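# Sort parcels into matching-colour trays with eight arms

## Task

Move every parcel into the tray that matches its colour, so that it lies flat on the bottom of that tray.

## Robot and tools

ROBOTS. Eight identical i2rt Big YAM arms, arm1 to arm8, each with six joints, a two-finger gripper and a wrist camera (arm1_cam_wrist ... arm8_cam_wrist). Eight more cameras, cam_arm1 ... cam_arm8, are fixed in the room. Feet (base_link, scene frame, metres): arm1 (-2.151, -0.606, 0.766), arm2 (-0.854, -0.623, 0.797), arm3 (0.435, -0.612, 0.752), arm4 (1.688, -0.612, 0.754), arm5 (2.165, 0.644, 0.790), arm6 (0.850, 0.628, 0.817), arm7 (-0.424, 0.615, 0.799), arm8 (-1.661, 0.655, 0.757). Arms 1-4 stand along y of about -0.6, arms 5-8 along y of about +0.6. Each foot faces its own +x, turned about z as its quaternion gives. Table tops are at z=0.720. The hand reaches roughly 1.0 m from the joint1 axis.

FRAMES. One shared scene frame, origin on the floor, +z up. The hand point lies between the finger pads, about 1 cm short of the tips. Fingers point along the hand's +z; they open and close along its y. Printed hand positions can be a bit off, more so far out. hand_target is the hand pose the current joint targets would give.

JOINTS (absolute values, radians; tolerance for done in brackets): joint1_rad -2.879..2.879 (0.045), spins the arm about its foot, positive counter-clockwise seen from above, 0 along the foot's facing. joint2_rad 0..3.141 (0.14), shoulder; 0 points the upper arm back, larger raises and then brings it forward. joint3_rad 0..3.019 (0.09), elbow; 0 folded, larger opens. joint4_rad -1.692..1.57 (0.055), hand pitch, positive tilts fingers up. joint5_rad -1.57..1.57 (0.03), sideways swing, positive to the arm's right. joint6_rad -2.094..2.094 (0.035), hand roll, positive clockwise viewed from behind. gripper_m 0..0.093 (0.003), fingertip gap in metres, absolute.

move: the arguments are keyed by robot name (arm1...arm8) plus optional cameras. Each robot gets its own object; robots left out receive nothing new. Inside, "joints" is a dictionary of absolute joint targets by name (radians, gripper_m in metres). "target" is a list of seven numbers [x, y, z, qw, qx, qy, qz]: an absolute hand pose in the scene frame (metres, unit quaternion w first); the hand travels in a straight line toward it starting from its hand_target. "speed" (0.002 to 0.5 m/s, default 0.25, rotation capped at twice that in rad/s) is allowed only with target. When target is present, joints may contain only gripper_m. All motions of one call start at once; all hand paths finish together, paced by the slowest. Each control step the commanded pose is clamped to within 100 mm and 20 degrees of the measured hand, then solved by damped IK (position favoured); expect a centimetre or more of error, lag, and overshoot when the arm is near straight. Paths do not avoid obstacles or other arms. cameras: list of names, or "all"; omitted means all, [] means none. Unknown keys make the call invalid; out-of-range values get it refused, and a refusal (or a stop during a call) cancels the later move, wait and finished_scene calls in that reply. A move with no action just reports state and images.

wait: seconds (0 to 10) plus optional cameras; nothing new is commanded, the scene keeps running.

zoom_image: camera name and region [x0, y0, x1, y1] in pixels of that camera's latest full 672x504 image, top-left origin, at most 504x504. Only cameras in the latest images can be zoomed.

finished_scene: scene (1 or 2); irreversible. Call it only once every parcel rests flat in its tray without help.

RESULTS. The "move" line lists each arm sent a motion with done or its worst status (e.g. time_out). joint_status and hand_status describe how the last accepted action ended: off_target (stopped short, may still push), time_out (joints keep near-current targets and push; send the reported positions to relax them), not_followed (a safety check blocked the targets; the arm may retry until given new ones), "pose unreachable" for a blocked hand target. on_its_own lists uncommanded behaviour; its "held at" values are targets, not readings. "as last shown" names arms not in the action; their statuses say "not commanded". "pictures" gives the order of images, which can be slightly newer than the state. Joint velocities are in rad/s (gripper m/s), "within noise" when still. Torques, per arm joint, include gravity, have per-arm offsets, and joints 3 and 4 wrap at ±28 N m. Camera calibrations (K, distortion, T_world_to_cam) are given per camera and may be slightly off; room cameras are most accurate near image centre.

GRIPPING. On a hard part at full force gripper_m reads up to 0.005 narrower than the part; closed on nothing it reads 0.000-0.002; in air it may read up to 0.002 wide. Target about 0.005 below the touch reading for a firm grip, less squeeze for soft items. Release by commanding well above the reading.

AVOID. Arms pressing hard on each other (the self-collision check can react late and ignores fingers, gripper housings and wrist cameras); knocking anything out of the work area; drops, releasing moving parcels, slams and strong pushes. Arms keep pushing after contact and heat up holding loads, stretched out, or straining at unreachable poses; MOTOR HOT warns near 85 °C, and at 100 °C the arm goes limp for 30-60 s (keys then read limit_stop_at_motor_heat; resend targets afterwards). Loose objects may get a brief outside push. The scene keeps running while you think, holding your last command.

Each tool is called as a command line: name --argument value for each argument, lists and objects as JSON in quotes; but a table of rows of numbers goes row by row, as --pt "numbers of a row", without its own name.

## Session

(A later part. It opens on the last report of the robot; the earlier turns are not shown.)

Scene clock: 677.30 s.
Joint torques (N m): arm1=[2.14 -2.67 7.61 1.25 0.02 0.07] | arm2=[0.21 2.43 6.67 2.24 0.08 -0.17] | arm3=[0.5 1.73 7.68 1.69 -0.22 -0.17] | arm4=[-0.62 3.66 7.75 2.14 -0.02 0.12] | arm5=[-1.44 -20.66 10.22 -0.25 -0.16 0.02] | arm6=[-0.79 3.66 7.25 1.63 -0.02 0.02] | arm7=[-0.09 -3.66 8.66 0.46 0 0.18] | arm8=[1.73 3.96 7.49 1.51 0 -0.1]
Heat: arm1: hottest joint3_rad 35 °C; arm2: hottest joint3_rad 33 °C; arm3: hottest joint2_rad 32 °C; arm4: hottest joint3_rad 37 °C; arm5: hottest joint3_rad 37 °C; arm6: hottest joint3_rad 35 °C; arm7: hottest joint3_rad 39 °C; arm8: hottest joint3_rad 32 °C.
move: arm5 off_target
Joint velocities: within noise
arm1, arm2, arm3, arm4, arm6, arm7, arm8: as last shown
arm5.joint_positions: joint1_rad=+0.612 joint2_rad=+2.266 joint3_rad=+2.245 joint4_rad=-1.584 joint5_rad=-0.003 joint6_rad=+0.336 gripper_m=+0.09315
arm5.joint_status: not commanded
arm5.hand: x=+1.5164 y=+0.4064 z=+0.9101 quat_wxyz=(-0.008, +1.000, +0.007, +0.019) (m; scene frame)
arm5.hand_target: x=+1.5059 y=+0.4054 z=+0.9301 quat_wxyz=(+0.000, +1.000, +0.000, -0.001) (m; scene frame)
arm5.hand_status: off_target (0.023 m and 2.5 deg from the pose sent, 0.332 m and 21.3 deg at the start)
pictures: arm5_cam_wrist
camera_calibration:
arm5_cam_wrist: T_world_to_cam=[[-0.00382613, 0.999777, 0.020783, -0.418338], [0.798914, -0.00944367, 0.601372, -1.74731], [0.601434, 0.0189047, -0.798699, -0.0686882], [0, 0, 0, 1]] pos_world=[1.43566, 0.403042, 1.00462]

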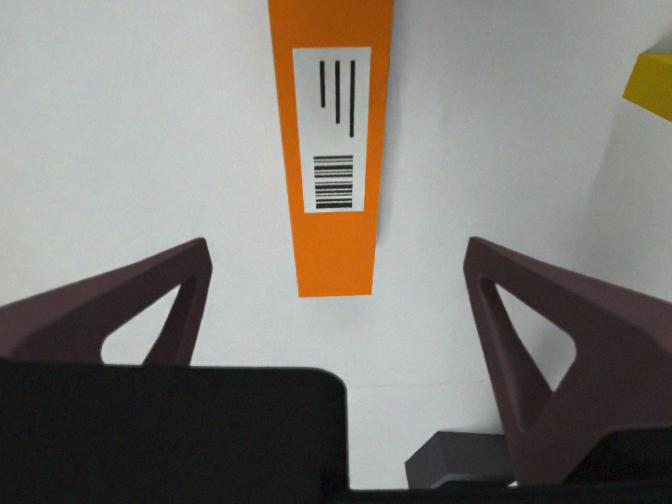

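move --arm5 '{"target":[1.515,0.407,0.758,0,1,0,0]}' --cameras '[]'

move --arm5 '{"joints":{"gripper_m":0.025}}' --cameras '["arm5_cam_wrist"]'

move --arm5 '{"target":[1.515,0.407,0.97,0,1,0,0]}' --cameras '[]'

move --arm5 '{"joints":{"joint2_rad":1.4,"joint3_rad":1.6,"joint4_rad":-1.65,"joint5_rad":0,"joint6_rad":0.9}}' --cameras '[]'

move --arm5 '{"joints":{"joint1_rad":-1.684}}' --cameras '[]'

move --arm5 '{"target":[2.421,1.293,0.92,0,0.5,-0.866,0]}' --cameras '["arm5_cam_wrist","cam_arm5"]'

zoom_image --camera "cam_arm5" --region '[380, 10, 540, 170]'

Scene clock: 693.97 s.
Joint torques (N m): arm1=[2.43 -2.9 7.62 1.36 0.03 0.06] | arm2=[0.21 2.43 6.67 2.22 0.08 -0.17] | arm3=[0.38 1.73 7.66 1.7 -0.22 -0.18] | arm4=[-0.62 3.66 7.75 2.14 -0.02 0.12] | arm5=[-0.44 -20.19 6.9 0.81 -0.03 0.04] | arm6=[-0.73 3.66 7.25 1.62 -0.02 0.02] | arm7=[-0.21 -3.78 8.72 0.46 -0.01 0.18] | arm8=[1.79 3.84 7.5 1.48 -0.01 -0.1]
Heat: arm1: hottest joint3_rad 35 °C; arm2: hottest joint3_rad 33 °C; arm3: hottest joint3_rad 32 °C; arm4: hottest joint3_rad 37 °C; arm5: hottest joint3_rad 37 °C; arm6: hottest joint3_rad 35 °C; arm7: hottest joint3_rad 39 °C; arm8: hottest joint3_rad 32 °C.
move: arm5 off_target
Joint velocities: within noise
arm1, arm2, arm3, arm4, arm6, arm7, arm8: as last shown
arm5.joint_positions: joint1_rad=+0.611 joint2_rad=+2.346 joint3_rad=+1.960 joint4_rad=-1.209 joint5_rad=-0.006 joint6_rad=+0.340 gripper_m=+0.09312
arm5.joint_status: not commanded
arm5.hand: x=+1.5230 y=+0.4092 z=+0.7506 quat_wxyz=(-0.004, +1.000, +0.005, +0.014) (m; scene frame)
arm5.hand_target: x=+1.5152 y=+0.4070 z=+0.7582 quat_wxyz=(+0.000, +1.000, +0.000, +0.000) (m; scene frame)
arm5.hand_status: off_target (0.011 m and 1.7 deg from the pose sent, 0.152 m and 2.5 deg at the start)
pictures: none
No camera images: "cameras" was empty.

Scene clock: 694.63 s.
Joint torques (N m): arm1=[2.08 -2.61 7.54 1.17 0.03 0.06] | arm2=[0.21 2.37 6.67 2.22 0.08 -0.17] | arm3=[0.62 1.79 7.65 1.69 -0.21 -0.18] | arm4=[-0.67 3.66 7.73 2.14 -0.02 0.12] | arm5=[-0.91 -20.42 6.75 0.66 -0.04 0.06] | arm6=[-0.79 3.66 7.27 1.62 -0.02 0.02] | arm7=[-0.21 -3.72 8.72 0.43 -0.01 0.17] | arm8=[1.61 3.84 7.49 1.51 -0.01 -0.09]
Heat: arm1: hottest joint3_rad 35 °C; arm2: hottest joint3_rad 33 °C; arm3: hottest joint3_rad 32 °C; arm4: hottest joint3_rad 37 °C; arm5: hottest joint3_rad 37 °C; arm6: hottest joint3_rad 35 °C; arm7: hottest joint3_rad 39 °C; arm8: hottest joint3_rad 32 °C.
move: arm5 off_target
Joint velocities: within noise
arm1, arm2, arm4, arm6, arm7, arm8: as last shown
arm3.joint_positions: joint1_rad=-0.613 joint2_rad=+0.597 joint3_rad=+1.447 joint4_rad=-1.510 joint5_rad=-0.001 joint6_rad=-0.248 gripper_m=+0.08997
arm3.joint_status: not commanded
arm3.hand: x=+0.3669 y=-0.4331 z=+1.2878 quat_wxyz=(-0.298, +0.794, -0.419, -0.325) (m; scene frame)
arm3.hand_target: x=+0.3633 y=-0.4320 z=+1.2908 quat_wxyz=(-0.301, +0.797, -0.406, -0.329) (m; scene frame)
arm3.hand_status: not commanded
arm5.joint_positions: joint1_rad=+0.611 joint2_rad=+2.346 joint3_rad=+1.960 joint4_rad=-1.207 joint5_rad=-0.006 joint6_rad=+0.341 gripper_m=+0.05853
arm5.joint_status: gripper_m off_target (ended at +0.05856, target +0.02500)
arm5.hand: x=+1.5225 y=+0.4091 z=+0.7506 quat_wxyz=(-0.004, +1.000, +0.005, +0.013) (m; scene frame)
arm5.hand_target: x=+1.5152 y=+0.4070 z=+0.7582 quat_wxyz=(+0.000, +1.000, +0.000, +0.000) (m; scene frame)
arm5.hand_status: not commanded
pictures: arm5_cam_wrist
camera_calibration:
arm5_cam_wrist: T_world_to_cam=[[0.00175963, 0.999911, 0.013246, -0.420618], [0.806182, -0.00925567, 0.591595, -1.66008], [0.591665, 0.0096377, -0.806127, -0.175546], [0, 0, 0, 1]] pos_world=[1.44293, 0.406907, 0.846155]

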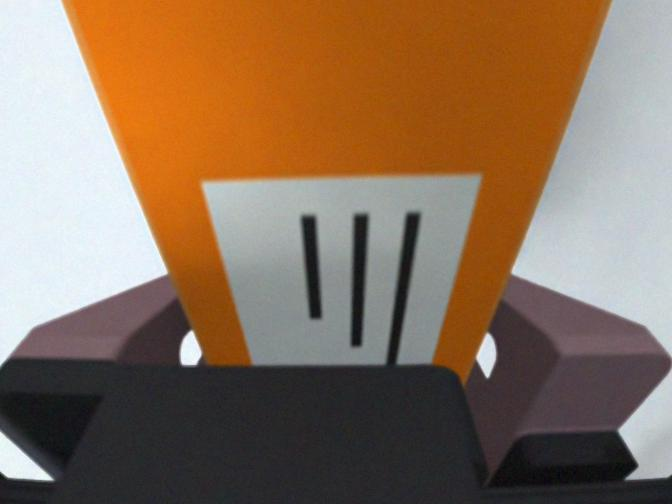

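Scene clock: 696.70 s.
Joint torques (N m): arm1=[2.37 -2.9 7.61 1.25 0.03 0.08] | arm2=[0.21 2.37 6.67 2.22 0.08 -0.17] | arm3=[0.44 1.67 7.65 1.69 -0.22 -0.19] | arm4=[-0.67 3.66 7.75 2.14 -0.02 0.12] | arm5=[-0.73 -20.48 10.28 -0.14 -0.07 0.03] | arm6=[-0.73 3.6 7.25 1.59 -0.02 0.02] | arm7=[-0.21 -3.72 8.72 0.46 0.01 0.18] | arm8=[1.67 3.9 7.5 1.5 0 -0.09]
Heat: arm1: hottest joint3_rad 35 °C; arm2: hottest joint3_rad 33 °C; arm3: hottest joint3_rad 32 °C; arm4: hottest joint3_rad 37 °C; arm5: hottest joint3_rad 38 °C; arm6: hottest joint3_rad 35 °C; arm7: hottest joint3_rad 39 °C; arm8: hottest joint3_rad 32 °C.
move: arm5 off_target
Joint velocities: within noise
arm1, arm2, arm3, arm4, arm6, arm7, arm8: as last shown
arm5.joint_positions: joint1_rad=+0.611 joint2_rad=+2.232 joint3_rad=+2.291 joint4_rad=-1.665 joint5_rad=-0.006 joint6_rad=+0.341 gripper_m=+0.05853
arm5.joint_status: not commanded
arm5.hand: x=+1.5249 y=+0.4091 z=+0.9510 quat_wxyz=(-0.006, +1.000, +0.005, +0.019) (m; scene frame)
arm5.hand_target: x=+1.5160 y=+0.4073 z=+0.9700 quat_wxyz=(+0.000, +1.000, +0.000, +0.000) (m; scene frame)
arm5.hand_status: off_target (0.022 m and 2.4 deg from the pose sent, 0.220 m and 1.6 deg at the start; pose on its path clipped on 11 of 62 steps)
pictures: none
No camera images: "cameras" was empty.

Scene clock: 698.53 s.
Joint torques (N m): arm1=[2.2 -2.67 7.64 1.33 -0.01 0.06] | arm2=[0.21 2.37 6.67 2.24 0.08 -0.17] | arm3=[0.44 1.85 7.68 1.7 -0.22 -0.18] | arm4=[-0.67 3.66 7.75 2.14 -0.02 0.12] | arm5=[-0.91 -9.23 7.46 0.66 0.02 0.01] | arm6=[-0.79 3.6 7.24 1.62 -0.02 0.03] | arm7=[-0.32 -3.66 8.73 0.44 -0.01 0.18] | arm8=[1.67 3.9 7.45 1.46 0 -0.08]
Heat: arm1: hottest joint3_rad 35 °C; arm2: hottest joint3_rad 33 °C; arm3: hottest joint3_rad 32 °C; arm4: hottest joint3_rad 37 °C; arm5: hottest joint3_rad 38 °C; arm6: hottest joint3_rad 35 °C; arm7: hottest joint3_rad 39 °C; arm8: hottest joint3_rad 32 °C.
move: arm5 done
Joint velocities: within noise
arm1.joint_positions: joint1_rad=-1.535 joint2_rad=+0.994 joint3_rad=+1.509 joint4_rad=-1.657 joint5_rad=+0.009 joint6_rad=+0.205 gripper_m=+0.08489
arm1.joint_status: not commanded
arm1.hand: x=-2.2707 y=-0.8849 z=+1.2180 quat_wxyz=(-0.138, -0.863, -0.457, +0.167) (m; scene frame)
arm1.hand_target: x=-2.2679 y=-0.8893 z=+1.2131 quat_wxyz=(-0.138, -0.862, -0.460, +0.162) (m; scene frame)
arm1.hand_status: not commanded
arm2, arm3, arm4, arm6, arm8: as last shown
arm5.joint_positions: joint1_rad=+0.611 joint2_rad=+1.408 joint3_rad=+1.589 joint4_rad=-1.656 joint5_rad=-0.002 joint6_rad=+0.890 gripper_m=+0.05854
arm5.joint_status: all done
arm5.hand: x=+1.7626 y=+0.4958 z=+1.1274 quat_wxyz=(+0.025, +0.963, -0.266, -0.038) (m; scene frame)
arm5.hand_target: x=+1.7605 y=+0.4962 z=+1.1351 quat_wxyz=(+0.032, +0.961, -0.272, -0.048) (m; scene frame)
arm5.hand_status: not commanded
arm7.joint_positions: joint1_rad=+2.190 joint2_rad=+0.995 joint3_rad=+1.511 joint4_rad=-1.641 joint5_rad=-0.001 joint6_rad=+0.176 gripper_m=+0.08495
arm7.joint_status: not commanded
arm7.hand: x=-0.4169 y=+0.9243 z=+1.2516 quat_wxyz=(-0.144, +0.619, -0.754, -0.169) (m; scene frame)
arm7.hand_target: x=-0.4171 y=+0.9236 z=+1.2445 quat_wxyz=(-0.136, +0.618, -0.758, -0.160) (m; scene frame)
arm7.hand_status: not commanded
pictures: none
No camera images: "cameras" was empty.

Scene clock: 701.07 s.
Joint torques (N m): arm1=[2.43 -2.55 7.58 1.17 0.02 0.07] | arm2=[0.21 2.37 6.67 2.24 0.08 -0.17] | arm3=[0.56 1.73 7.65 1.7 -0.22 -0.17] | arm4=[-0.67 3.66 7.75 2.13 -0.02 0.12] | arm5=[-0.97 -9.93 7.39 0.72 -0.11 0.02] | arm6=[-0.73 3.72 7.24 1.63 -0.02 0.01] | arm7=[-0.15 -3.78 8.69 0.42 -0.02 0.17] | arm8=[1.67 3.9 7.43 1.52 -0.01 -0.11]
Heat: arm1: hottest joint3_rad 35 °C; arm2: hottest joint3_rad 33 °C; arm3: hottest joint3_rad 32 °C; arm4: hottest joint3_rad 37 °C; arm5: hottest joint3_rad 38 °C; arm6: hottest joint3_rad 35 °C; arm7: hottest joint3_rad 39 °C; arm8: hottest joint3_rad 32 °C.
move: arm5 done
Joint velocities: within noise
arm1, arm2, arm3, arm4, arm6, arm7, arm8: as last shown
arm5.joint_positions: joint1_rad=-1.685 joint2_rad=+1.408 joint3_rad=+1.589 joint4_rad=-1.656 joint5_rad=+0.001 joint6_rad=+0.892 gripper_m=+0.05863
arm5.joint_status: all done
arm5.hand: x=+2.3205 y=+1.0387 z=+1.1328 quat_wxyz=(-0.027, +0.151, -0.987, -0.044) (m; scene frame)
arm5.hand_target: x=+2.3205 y=+1.0405 z=+1.1405 quat_wxyz=(-0.033, +0.147, -0.987, -0.055) (m; scene frame)
arm5.hand_status: not commanded
pictures: none
No camera images: "cameras" was empty.

Scene clock: 703.70 s.
Joint torques (N m): arm1=[2.26 -2.73 7.64 1.26 0.03 0.07] | arm2=[0.21 2.43 6.68 2.24 0.08 -0.17] | arm3=[0.5 1.61 7.66 1.7 -0.22 -0.18] | arm4=[-0.67 3.66 7.75 2.13 -0.02 0.12] | arm5=[-1.03 -20.42 10.39 -0.08 -0.06 -0.2] | arm6=[-0.67 3.66 7.24 1.62 -0.01 0.02] | arm7=[-0.32 -3.84 8.7 0.46 0 0.18] | arm8=[1.61 3.84 7.46 1.51 -0.01 -0.11]
Heat: arm1: hottest joint3_rad 35 °C; arm2: hottest joint3_rad 33 °C; arm3: hottest joint3_rad 32 °C; arm4: hottest joint3_rad 37 °C; arm5: hottest joint3_rad 38 °C; arm6: hottest joint3_rad 35 °C; arm7: hottest joint3_rad 39 °C; arm8: hottest joint3_rad 32 °C.
move: arm5 off_target
Joint velocities: within noise
arm1, arm2, arm3, arm4, arm7, arm8: as last shown
arm5.joint_positions: joint1_rad=-1.685 joint2_rad=+2.269 joint3_rad=+2.198 joint4_rad=-1.550 joint5_rad=-0.002 joint6_rad=+0.158 gripper_m=+0.05862
arm5.joint_status: not commanded
arm5.hand: x=+2.4160 y=+1.2815 z=+0.8990 quat_wxyz=(+0.017, +0.495, -0.868, +0.013) (m; scene frame)
arm5.hand_target: x=+2.4207 y=+1.2920 z=+0.9201 quat_wxyz=(+0.000, +0.500, -0.866, +0.000) (m; scene frame)
arm5.hand_status: off_target (0.024 m and 2.6 deg from the pose sent, 0.346 m and 43.0 deg at the start)
arm6.joint_positions: joint1_rad=+0.296 joint2_rad=+0.595 joint3_rad=+1.447 joint4_rad=-1.508 joint5_rad=+0.001 joint6_rad=-0.332 gripper_m=+0.08988
arm6.joint_status: not commanded
arm6.hand: x=+1.0329 y=+0.5668 z=+1.3535 quat_wxyz=(-0.418, +0.004, -0.897, +0.142) (m; scene frame)
arm6.hand_target: x=+1.0357 y=+0.5657 z=+1.3556 quat_wxyz=(-0.421, +0.000, -0.896, +0.141) (m; scene frame)
arm6.hand_status: not commanded
pictures: arm5_cam_wrist, cam_arm5
camera_calibration:
arm5_cam_wrist: T_world_to_cam=[[0.855113, -0.518298, 0.0122124, -1.41163], [-0.418848, -0.67677, 0.605432, 1.34258], [-0.305529, -0.522828, -0.795803, 2.24774], [0, 0, 0, 1]] pos_world=[2.45619, 1.35216, 0.993161]

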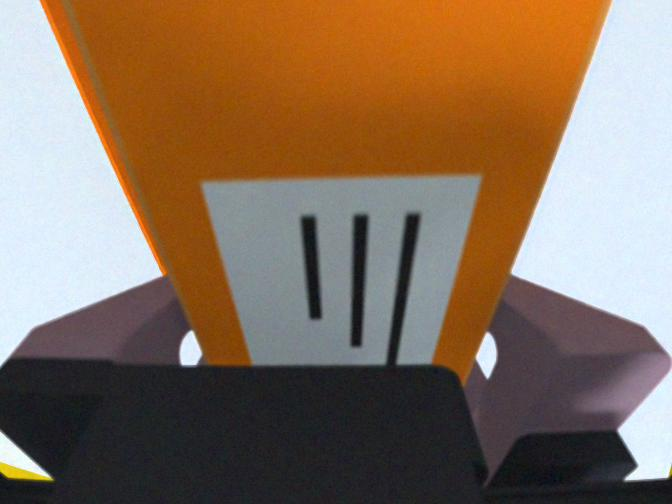

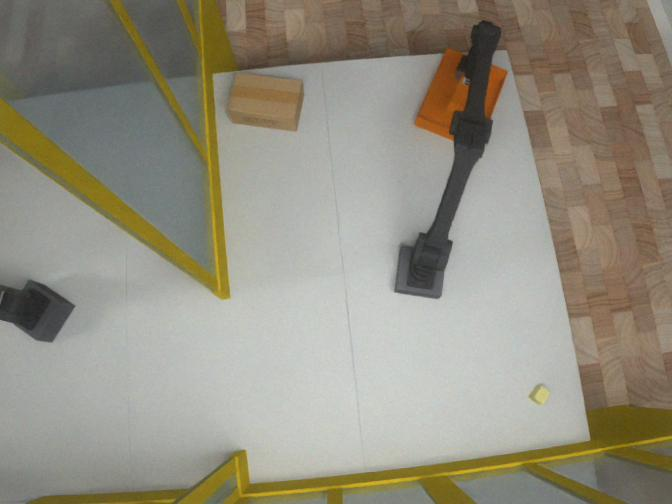

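Scaled by 3.150.

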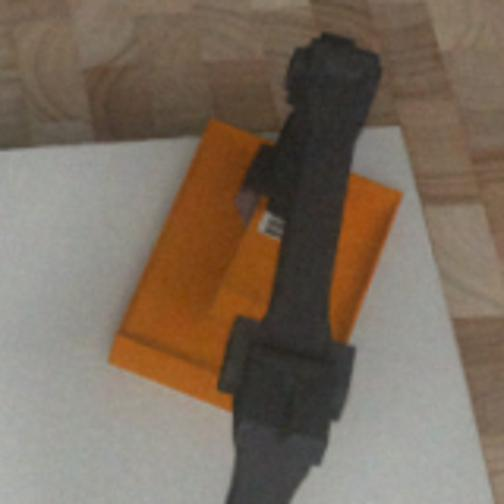

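move --arm5 '{"target":[2.404,1.303,0.86,0,0.5,-0.866,0],"speed":0.2}' --cameras '["arm5_cam_wrist","cam_arm5"]'

zoom_image --camera "cam_arm5" --region '[380, 10, 540, 170]'

Scene clock: 732.87 s.
Joint torques (N m): arm1=[2.32 -2.78 7.58 1.2 0.02 0.08] | arm2=[0.21 2.43 6.67 2.22 0.08 -0.17] | arm3=[0.44 1.79 7.66 1.7 -0.21 -0.18] | arm4=[-0.62 3.66 7.75 2.14 -0.02 0.12] | arm5=[-0.44 -20.54 7.28 0.83 -0.08 0.02] | arm6=[-0.67 3.72 7.25 1.61 -0.02 0.02] | arm7=[-0.21 -3.9 8.69 0.42 0 0.18] | arm8=[1.67 3.9 7.54 1.55 -0.01 -0.11]
Heat: arm1: hottest joint3_rad 35 °C; arm2: hottest joint3_rad 33 °C; arm3: hottest joint2_rad 31 °C; arm4: hottest joint3_rad 37 °C; arm5: hottest joint3_rad 42 °C; arm6: hottest joint3_rad 35 °C; arm7: hottest joint3_rad 39 °C; arm8: hottest joint3_rad 32 °C.
move: arm5 off_target
Joint velocities: within noise
arm1, arm3, arm6, arm7: as last shown
arm2.joint_positions: joint1_rad=-1.442 joint2_rad=+0.602 joint3_rad=+1.451 joint4_rad=-1.510 joint5_rad=-0.002 joint6_rad=-0.517 gripper_m=+0.09293
arm2.joint_status: not commanded
arm2.hand: x=-0.7551 y=-0.4557 z=+1.3340 quat_wxyz=(-0.424, +0.631, -0.640, -0.115) (m; scene frame)
arm2.hand_target: x=-0.7543 y=-0.4552 z=+1.3360 quat_wxyz=(-0.430, +0.633, -0.634, -0.112) (m; scene frame)
arm2.hand_status: not commanded
arm4.joint_positions: joint1_rad=+1.872 joint2_rad=+0.595 joint3_rad=+1.455 joint4_rad=-1.511 joint5_rad=+0.011 joint6_rad=-0.331 gripper_m=+0.09291
arm4.joint_status: not commanded
arm4.hand: x=+1.5132 y=-0.5443 z=+1.2946 quat_wxyz=(-0.142, +0.894, +0.001, -0.424) (m; scene frame)
arm4.hand_target: x=+1.5097 y=-0.5413 z=+1.2936 quat_wxyz=(-0.143, +0.894, -0.006, -0.425) (m; scene frame)
arm4.hand_status: not commanded
arm5.joint_positions: joint1_rad=-1.660 joint2_rad=+2.313 joint3_rad=+2.143 joint4_rad=-1.441 joint5_rad=-0.002 joint6_rad=+0.165 gripper_m=+0.05862
arm5.joint_status: not commanded
arm5.hand: x=+2.4027 y=+1.2959 z=+0.8488 quat_wxyz=(+0.013, +0.504, -0.864, +0.010) (m; scene frame)
arm5.hand_target: x=+2.4039 y=+1.3029 z=+0.8602 quat_wxyz=(+0.000, +0.500, -0.866, +0.000) (m; scene frame)
arm5.hand_status: off_target (0.013 m and 2.0 deg from the pose sent, 0.046 m and 2.6 deg at the start)
arm8.joint_positions: joint1_rad=+0.451 joint2_rad=+0.596 joint3_rad=+1.453 joint4_rad=-1.509 joint5_rad=-0.002 joint6_rad=-0.150 gripper_m=+0.09292
arm8.joint_status: not commanded
arm8.hand: x=-1.6908 y=+0.4659 z=+1.2964 quat_wxyz=(-0.263, -0.635, -0.632, +0.357) (m; scene frame)
arm8.hand_target: x=-1.6923 y=+0.4628 z=+1.2962 quat_wxyz=(-0.261, -0.633, -0.633, +0.360) (m; scene frame)
arm8.hand_status: not commanded
pictures: arm5_cam_wrist, cam_arm5
camera_calibration:
arm5_cam_wrist: T_world_to_cam=[[0.864806, -0.501988, 0.0108715, -1.43544], [-0.408228, -0.690345, 0.597306, 1.3761], [-0.292335, -0.520992, -0.80194, 2.18236], [0, 0, 0, 1]] pos_world=[2.44113, 1.3664, 0.943776]

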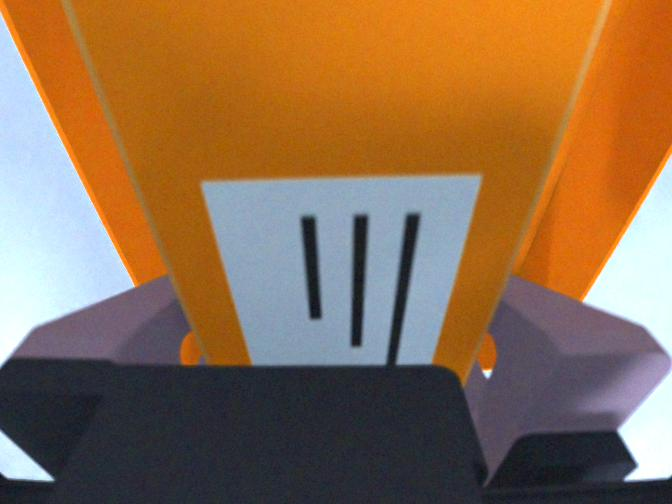

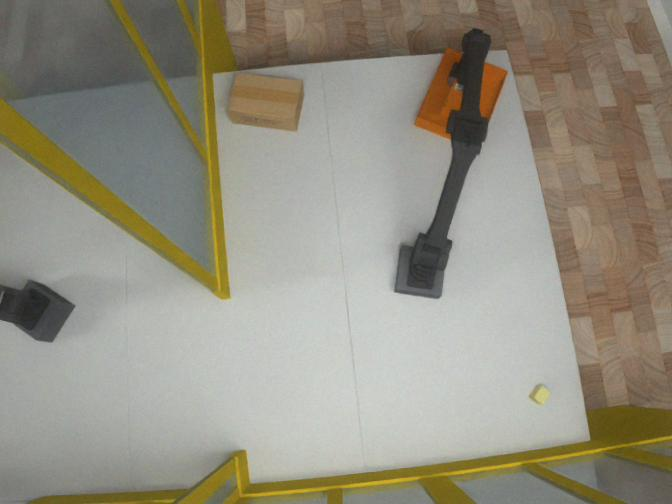

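Scaled by 3.150.

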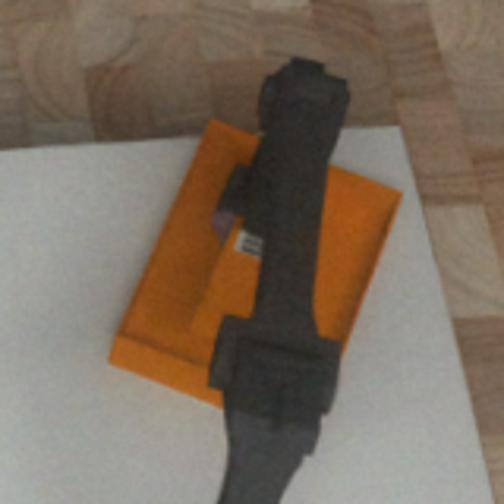

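move --arm5 '{"target":[2.404,1.305,0.772,0,0.5,-0.866,0],"speed":0.12}' --cameras '["arm5_cam_wrist","cam_arm5"]'

zoom_image --camera "cam_arm5" --region '[380, 10, 540, 170]'

move --arm5 '{"target":[2.404,1.305,0.756,0,0.5,-0.866,0],"speed":0.08}' --cameras '["arm5_cam_wrist"]'

Scene clock: 742.53 s.
Joint torques (N m): arm1=[1.96 -2.67 7.58 1.21 0.03 0.07] | arm2=[0.21 2.37 6.67 2.24 0.08 -0.17] | arm3=[0.56 1.73 7.65 1.69 -0.23 -0.18] | arm4=[-0.67 3.66 7.75 2.14 -0.02 0.12] | arm5=[-0.85 -21.19 6.84 0.68 -0.14 0.07] | arm6=[-0.79 3.55 7.24 1.61 -0.02 0.02] | arm7=[-0.21 -3.78 8.73 0.44 0 0.18] | arm8=[1.55 3.96 7.49 1.54 -0.01 -0.09]
Heat: arm1: hottest joint3_rad 35 °C; arm2: hottest joint3_rad 33 °C; arm3: hottest joint3_rad 31 °C; arm4: hottest joint3_rad 37 °C; arm5: hottest joint3_rad 41 °C; arm6: hottest joint3_rad 35 °C; arm7: hottest joint3_rad 39 °C; arm8: hottest joint3_rad 32 °C.
move: arm5 off_target
Joint velocities: within noise
arm1, arm2, arm3, arm4, arm6, arm7, arm8: as last shown
arm5.joint_positions: joint1_rad=-1.660 joint2_rad=+2.385 joint3_rad=+2.044 joint4_rad=-1.267 joint5_rad=-0.002 joint6_rad=+0.166 gripper_m=+0.05862
arm5.joint_status: not commanded
arm5.hand: x=+2.4032 y=+1.2969 z=+0.7629 quat_wxyz=(+0.012, +0.503, -0.864, +0.009) (m; scene frame)
arm5.hand_target: x=+2.4040 y=+1.3049 z=+0.7723 quat_wxyz=(+0.000, +0.500, -0.866, +0.000) (m; scene frame)
arm5.hand_status: off_target (0.012 m and 1.8 deg from the pose sent, 0.077 m and 2.0 deg at the start)
pictures: arm5_cam_wrist, cam_arm5
camera_calibration:
arm5_cam_wrist: T_world_to_cam=[[0.864029, -0.503336, 0.0103152, -1.4304], [-0.410007, -0.691634, 0.594589, 1.43629], [-0.292144, -0.517971, -0.803964, 2.1113], [0, 0, 0, 1]] pos_world=[2.4416, 1.36701, 0.85816]

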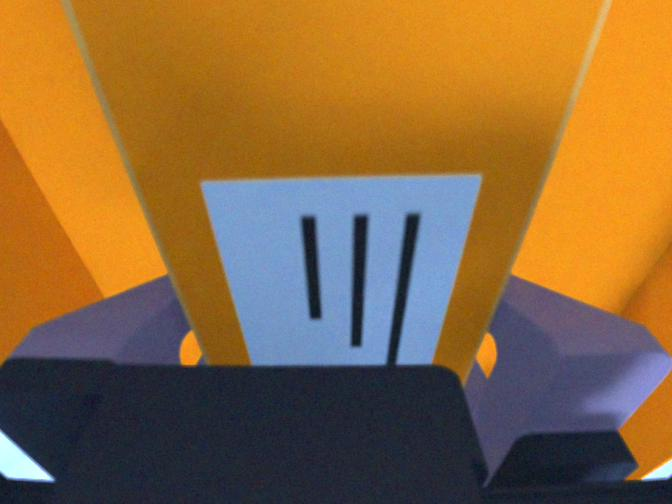

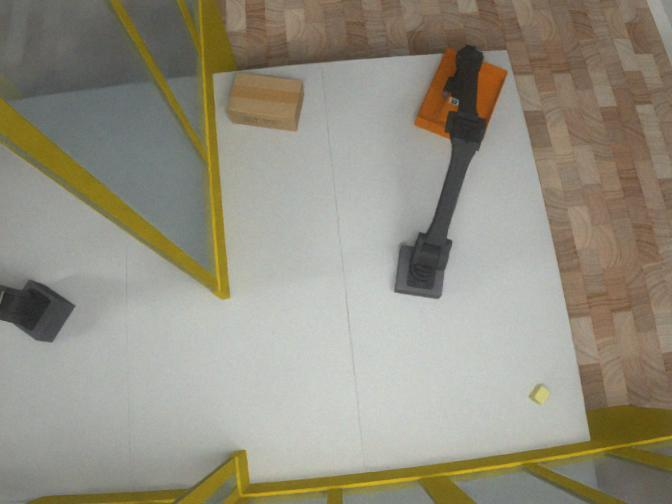

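Scaled by 3.150.

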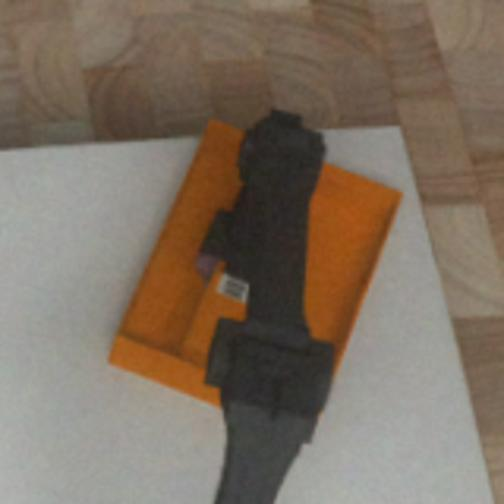

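Scene clock: 743.53 s.
Joint torques (N m): arm1=[1.96 -2.49 7.58 1.29 0.01 0.07] | arm2=[0.21 2.43 6.67 2.22 0.08 -0.17] | arm3=[0.44 1.73 7.69 1.7 -0.22 -0.18] | arm4=[-0.67 3.66 7.75 2.14 -0.02 0.12] | arm5=[-0.38 -21.36 6.69 0.76 -0.11 0.04] | arm6=[-0.67 3.66 7.24 1.61 -0.02 0.02] | arm7=[-0.38 -3.78 8.7 0.43 -0.01 0.18] | arm8=[1.79 3.78 7.45 1.51 0.01 -0.09]
Heat: arm1: hottest joint3_rad 35 °C; arm2: hottest joint3_rad 33 °C; arm3: hottest joint3_rad 31 °C; arm4: hottest joint3_rad 37 °C; arm5: hottest joint3_rad 41 °C; arm6: hottest joint3_rad 35 °C; arm7: hottest joint3_rad 39 °C; arm8: hottest joint3_rad 32 °C.
move: arm5 done
Joint velocities: within noise
arm1, arm2, arm3, arm4, arm6, arm7, arm8: as last shown
arm5.joint_positions: joint1_rad=-1.660 joint2_rad=+2.391 joint3_rad=+2.036 joint4_rad=-1.239 joint5_rad=-0.002 joint6_rad=+0.166 gripper_m=+0.05862
arm5.joint_status: not commanded
arm5.hand: x=+2.4042 y=+1.2997 z=+0.7558 quat_wxyz=(+0.006, +0.503, -0.864, +0.005) (m; scene frame)
arm5.hand_target: x=+2.4039 y=+1.3049 z=+0.7560 quat_wxyz=(+0.000, +0.500, -0.866, +0.000) (m; scene frame)
arm5.hand_status: done (0.005 m and 1.0 deg from the pose sent, 0.011 m and 1.8 deg at the start)
pictures: arm5_cam_wrist
camera_calibration:
arm5_cam_wrist: T_world_to_cam=[[0.863995, -0.50344, 0.00782216, -1.42771], [-0.412844, -0.699452, 0.583375, 1.46832], [-0.288223, -0.507263, -0.812165, 2.09016], [0, 0, 0, 1]] pos_world=[2.44216, 1.36851, 0.852143]

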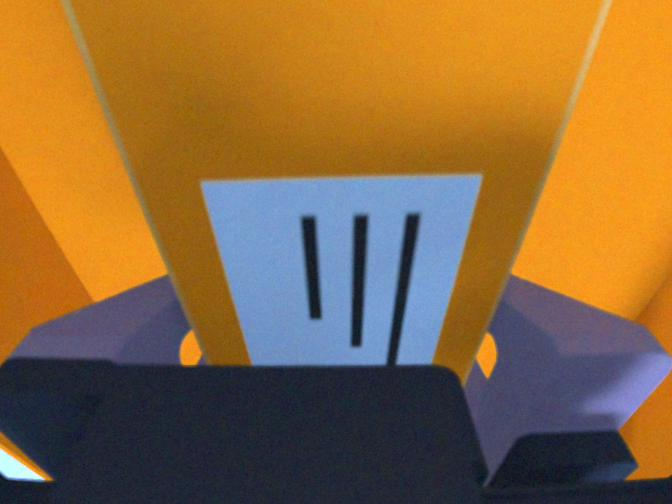

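move --arm5 '{"target":[2.408,1.314,0.758,0,0.5,-0.866,0],"speed":0.08}' --cameras '["cam_arm5"]'

zoom_image --camera "cam_arm5" --region '[380, 10, 540, 170]'

move --arm5 '{"joints":{"gripper_m":0.085}}' --cameras '[]'

move --arm5 '{"target":[2.408,1.31,0.95,0,0.5,-0.866,0],"speed":0.25}' --cameras '[]'

move --arm5 '{"joints":{"joint2_rad":1.0,"joint3_rad":1.5,"joint4_rad":-1.65}}' --cameras '["cam_arm1","cam_arm3","cam_arm5","cam_arm7"]'

zoom_image --camera "cam_arm5" --region '[380, 10, 540, 170]'

Scene clock: 755.80 s.
Joint torques (N m): arm1=[2.61 -2.84 7.53 1.25 0.01 0.09] | arm2=[0.21 2.37 6.67 2.24 0.08 -0.17] | arm3=[0.44 1.73 7.65 1.68 -0.21 -0.18] | arm4=[-0.67 3.66 7.75 2.14 -0.02 0.12] | arm5=[-0.62 -19.96 9.39 0.18 -0.13 0.01] | arm6=[-0.73 3.6 7.25 1.61 -0.02 0.02] | arm7=[-0.21 -3.78 8.72 0.51 -0.01 0.18] | arm8=[1.67 3.96 7.53 1.52 0.01 -0.1]
Heat: arm1: hottest joint3_rad 35 °C; arm2: hottest joint3_rad 33 °C; arm3: hottest joint3_rad 31 °C; arm4: hottest joint3_rad 37 °C; arm5: hottest joint3_rad 39 °C; arm6: hottest joint3_rad 35 °C; arm7: hottest joint3_rad 39 °C; arm8: hottest joint3_rad 32 °C.
move: arm5 off_target
Joint velocities: within noise
arm1, arm2, arm4, arm6, arm7, arm8: as last shown
arm3.joint_positions: joint1_rad=-0.613 joint2_rad=+0.597 joint3_rad=+1.447 joint4_rad=-1.510 joint5_rad=-0.001 joint6_rad=-0.248 gripper_m=+0.08997
arm3.joint_status: not commanded
arm3.hand: x=+0.3669 y=-0.4331 z=+1.2878 quat_wxyz=(-0.298, +0.794, -0.419, -0.325) (m; scene frame)
arm3.hand_target: x=+0.3633 y=-0.4320 z=+1.2908 quat_wxyz=(-0.301, +0.797, -0.406, -0.329) (m; scene frame)
arm3.hand_status: not commanded
arm5.joint_positions: joint1_rad=-1.660 joint2_rad=+2.403 joint3_rad=+2.053 joint4_rad=-1.249 joint5_rad=-0.002 joint6_rad=+0.167 gripper_m=+0.05862
arm5.joint_status: not commanded
arm5.hand: x=+2.4048 y=+1.3013 z=+0.7536 quat_wxyz=(+0.008, +0.503, -0.864, +0.007) (m; scene frame)
arm5.hand_target: x=+2.4078 y=+1.3136 z=+0.7583 quat_wxyz=(+0.000, +0.500, -0.866, +0.000) (m; scene frame)
arm5.hand_status: off_target (0.014 m and 1.3 deg from the pose sent, 0.015 m and 1.0 deg at the start)
pictures: cam_arm5

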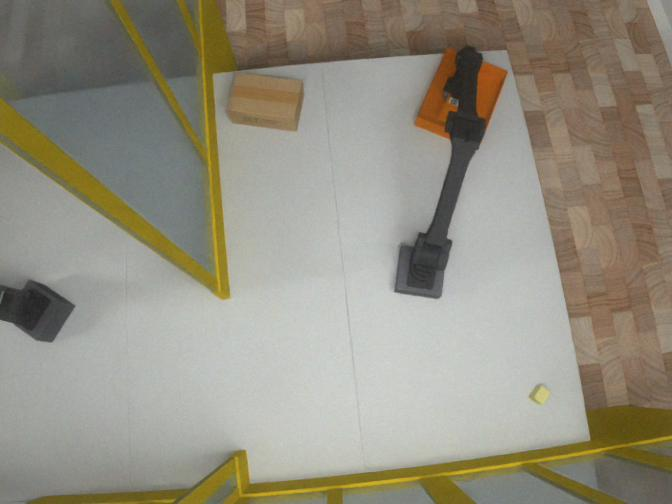

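Scaled by 3.150.

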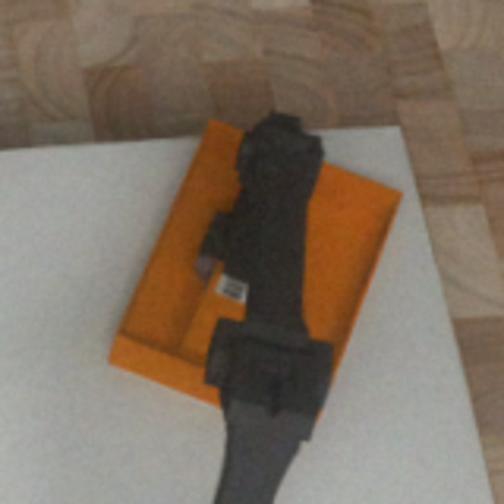

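Scene clock: 756.53 s.
Joint torques (N m): arm1=[2.49 -2.43 7.56 1.21 0.03 0.08] | arm2=[0.26 2.37 6.67 2.24 0.08 -0.17] | arm3=[0.44 1.73 7.68 1.65 -0.21 -0.18] | arm4=[-0.67 3.66 7.75 2.14 -0.02 0.12] | arm5=[-1.08 -19.96 9.06 -0.03 -0.1 0.02] | arm6=[-0.79 3.6 7.24 1.61 -0.02 0.02] | arm7=[-0.32 -3.66 8.69 0.44 0 0.17] | arm8=[1.55 3.72 7.5 1.51 -0.01 -0.1]
Heat: arm1: hottest joint3_rad 35 °C; arm2: hottest joint3_rad 33 °C; arm3: hottest joint3_rad 31 °C; arm4: hottest joint3_rad 37 °C; arm5: hottest joint3_rad 39 °C; arm6: hottest joint3_rad 35 °C; arm7: hottest joint3_rad 39 °C; arm8: hottest joint3_rad 32 °C.
move: arm5 done
Joint velocities: within noise
arm1, arm2, arm3, arm4, arm6, arm7, arm8: as last shown
arm5.joint_positions: joint1_rad=-1.660 joint2_rad=+2.406 joint3_rad=+2.056 joint4_rad=-1.249 joint5_rad=-0.002 joint6_rad=+0.167 gripper_m=+0.08486
arm5.joint_status: all done
arm5.hand: x=+2.4049 y=+1.3018 z=+0.7527 quat_wxyz=(+0.008, +0.503, -0.864, +0.006) (m; scene frame)
arm5.hand_target: x=+2.4078 y=+1.3135 z=+0.7583 quat_wxyz=(+0.000, +0.500, -0.866, +0.000) (m; scene frame)
arm5.hand_status: not commanded
pictures: none
No camera images: "cameras" was empty.

Scene clock: 758.57 s.
Joint torques (N m): arm1=[2.61 -2.61 7.6 1.25 -0.01 0.04] | arm2=[0.21 2.37 6.67 2.22 0.08 -0.17] | arm3=[0.5 1.67 7.65 1.69 -0.22 -0.18] | arm4=[-0.67 3.66 7.75 2.14 -0.02 0.12] | arm5=[-0.79 -20.25 10.17 -0.14 -0.06 0] | arm6=[-0.73 3.66 7.25 1.62 -0.02 0.02] | arm7=[-0.38 -3.72 8.75 0.46 -0.01 0.17] | arm8=[1.67 3.84 7.51 1.48 0.02 -0.1]
Heat: arm1: hottest joint3_rad 35 °C; arm2: hottest joint3_rad 33 °C; arm3: hottest joint3_rad 31 °C; arm4: hottest joint3_rad 37 °C; arm5: hottest joint3_rad 40 °C; arm6: hottest joint3_rad 35 °C; arm7: hottest joint3_rad 39 °C; arm8: hottest joint3_rad 32 °C.
move: arm5 off_target
Joint velocities: within noise
arm1.joint_positions: joint1_rad=-1.535 joint2_rad=+0.994 joint3_rad=+1.509 joint4_rad=-1.657 joint5_rad=+0.009 joint6_rad=+0.205 gripper_m=+0.08489
arm1.joint_status: not commanded
arm1.hand: x=-2.2707 y=-0.8849 z=+1.2180 quat_wxyz=(-0.138, -0.863, -0.457, +0.167) (m; scene frame)
arm1.hand_target: x=-2.2679 y=-0.8893 z=+1.2131 quat_wxyz=(-0.138, -0.862, -0.460, +0.162) (m; scene frame)
arm1.hand_status: not commanded
arm2, arm3, arm4, arm6, arm8: as last shown
arm5.joint_positions: joint1_rad=-1.660 joint2_rad=+2.322 joint3_rad=+2.383 joint4_rad=-1.674 joint5_rad=-0.002 joint6_rad=+0.167 gripper_m=+0.08488
arm5.joint_status: not commanded
arm5.hand: x=+2.4045 y=+1.3015 z=+0.9340 quat_wxyz=(+0.014, +0.503, -0.864, +0.011) (m; scene frame)
arm5.hand_target: x=+2.4077 y=+1.3092 z=+0.9500 quat_wxyz=(+0.000, +0.500, -0.866, +0.000) (m; scene frame)
arm5.hand_status: off_target (0.018 m and 2.0 deg from the pose sent, 0.198 m and 1.3 deg at the start; pose on its path clipped on 10 of 61 steps)
arm7.joint_positions: joint1_rad=+2.190 joint2_rad=+0.995 joint3_rad=+1.511 joint4_rad=-1.641 joint5_rad=-0.001 joint6_rad=+0.176 gripper_m=+0.08495
arm7.joint_status: not commanded
arm7.hand: x=-0.4169 y=+0.9243 z=+1.2516 quat_wxyz=(-0.144, +0.619, -0.754, -0.169) (m; scene frame)
arm7.hand_target: x=-0.4171 y=+0.9236 z=+1.2445 quat_wxyz=(-0.136, +0.618, -0.758, -0.160) (m; scene frame)
arm7.hand_status: not commanded
pictures: none
No camera images: "cameras" was empty.

Scene clock: 760.67 s.
Joint torques (N m): arm1=[2.61 -2.49 7.61 1.28 0.02 0.07] | arm2=[0.21 2.43 6.68 2.22 0.08 -0.17] | arm3=[0.44 1.67 7.66 1.66 -0.22 -0.19] | arm4=[-0.62 3.66 7.75 2.14 -0.02 0.12] | arm5=[-1.2 -3.14 7.06 1.2 -0.05 0.04] | arm6=[-0.67 3.72 7.24 1.62 -0.01 0.01] | arm7=[-0.26 -3.72 8.69 0.44 -0.01 0.18] | arm8=[1.73 3.9 7.5 1.54 0 -0.09]
Heat: arm1: hottest joint3_rad 35 °C; arm2: hottest joint3_rad 33 °C; arm3: hottest joint3_rad 31 °C; arm4: hottest joint3_rad 37 °C; arm5: hottest joint3_rad 40 °C; arm6: hottest joint3_rad 35 °C; arm7: hottest joint3_rad 39 °C; arm8: hottest joint3_rad 32 °C.
move: arm5 done
Joint velocities: within noise
arm1, arm2, arm3, arm4, arm6, arm7, arm8: as last shown
arm5.joint_positions: joint1_rad=-1.660 joint2_rad=+1.005 joint3_rad=+1.491 joint4_rad=-1.656 joint5_rad=-0.002 joint6_rad=+0.167 gripper_m=+0.08488
arm5.joint_status: all done
arm5.hand: x=+2.2693 y=+0.9324 z=+1.2311 quat_wxyz=(-0.155, +0.493, -0.846, -0.130) (m; scene frame)
arm5.hand_target: x=+2.2696 y=+0.9325 z=+1.2370 quat_wxyz=(-0.163, +0.489, -0.846, -0.136) (m; scene frame)
arm5.hand_status: not commanded
pictures: cam_arm1, cam_arm3, cam_arm5, cam_arm7

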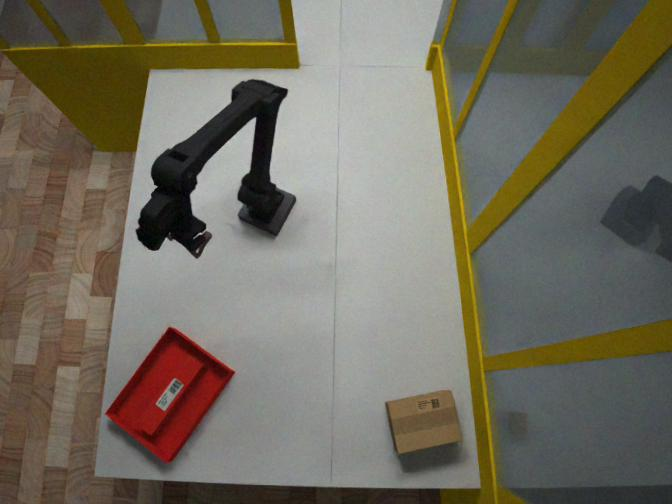

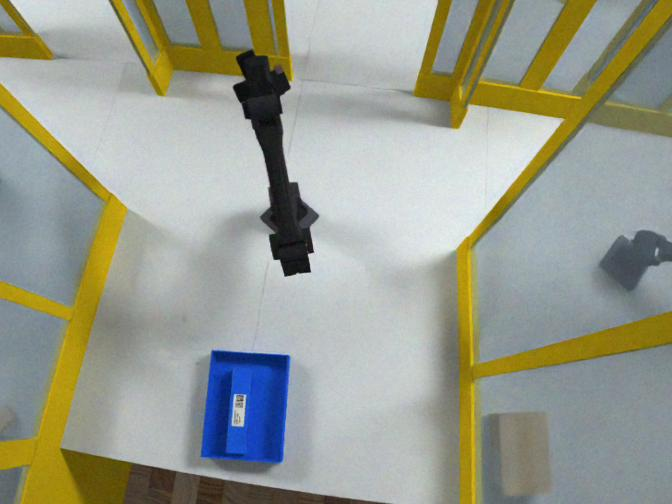

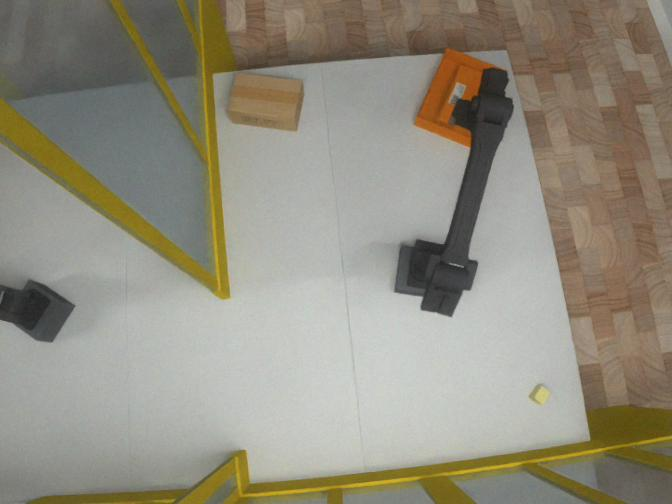

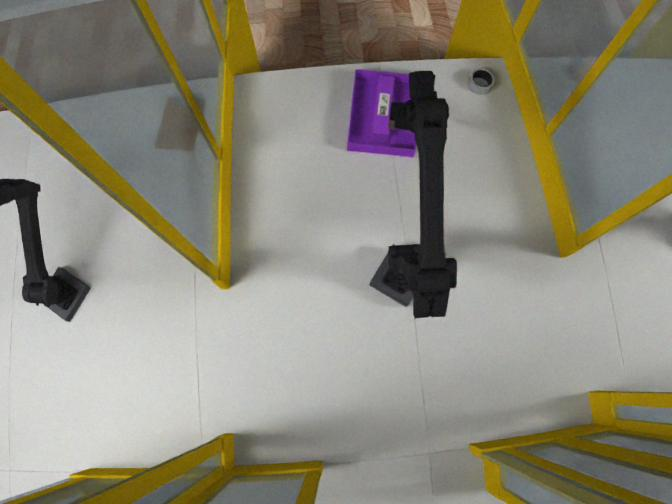

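Scaled by 3.150.

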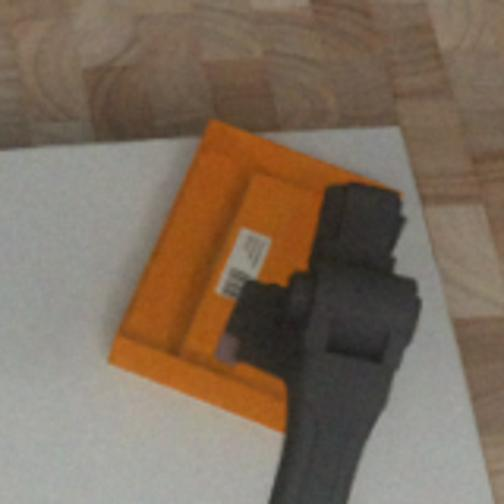

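All good.

finished_scene --scene 1

The scene is finished: the task was done.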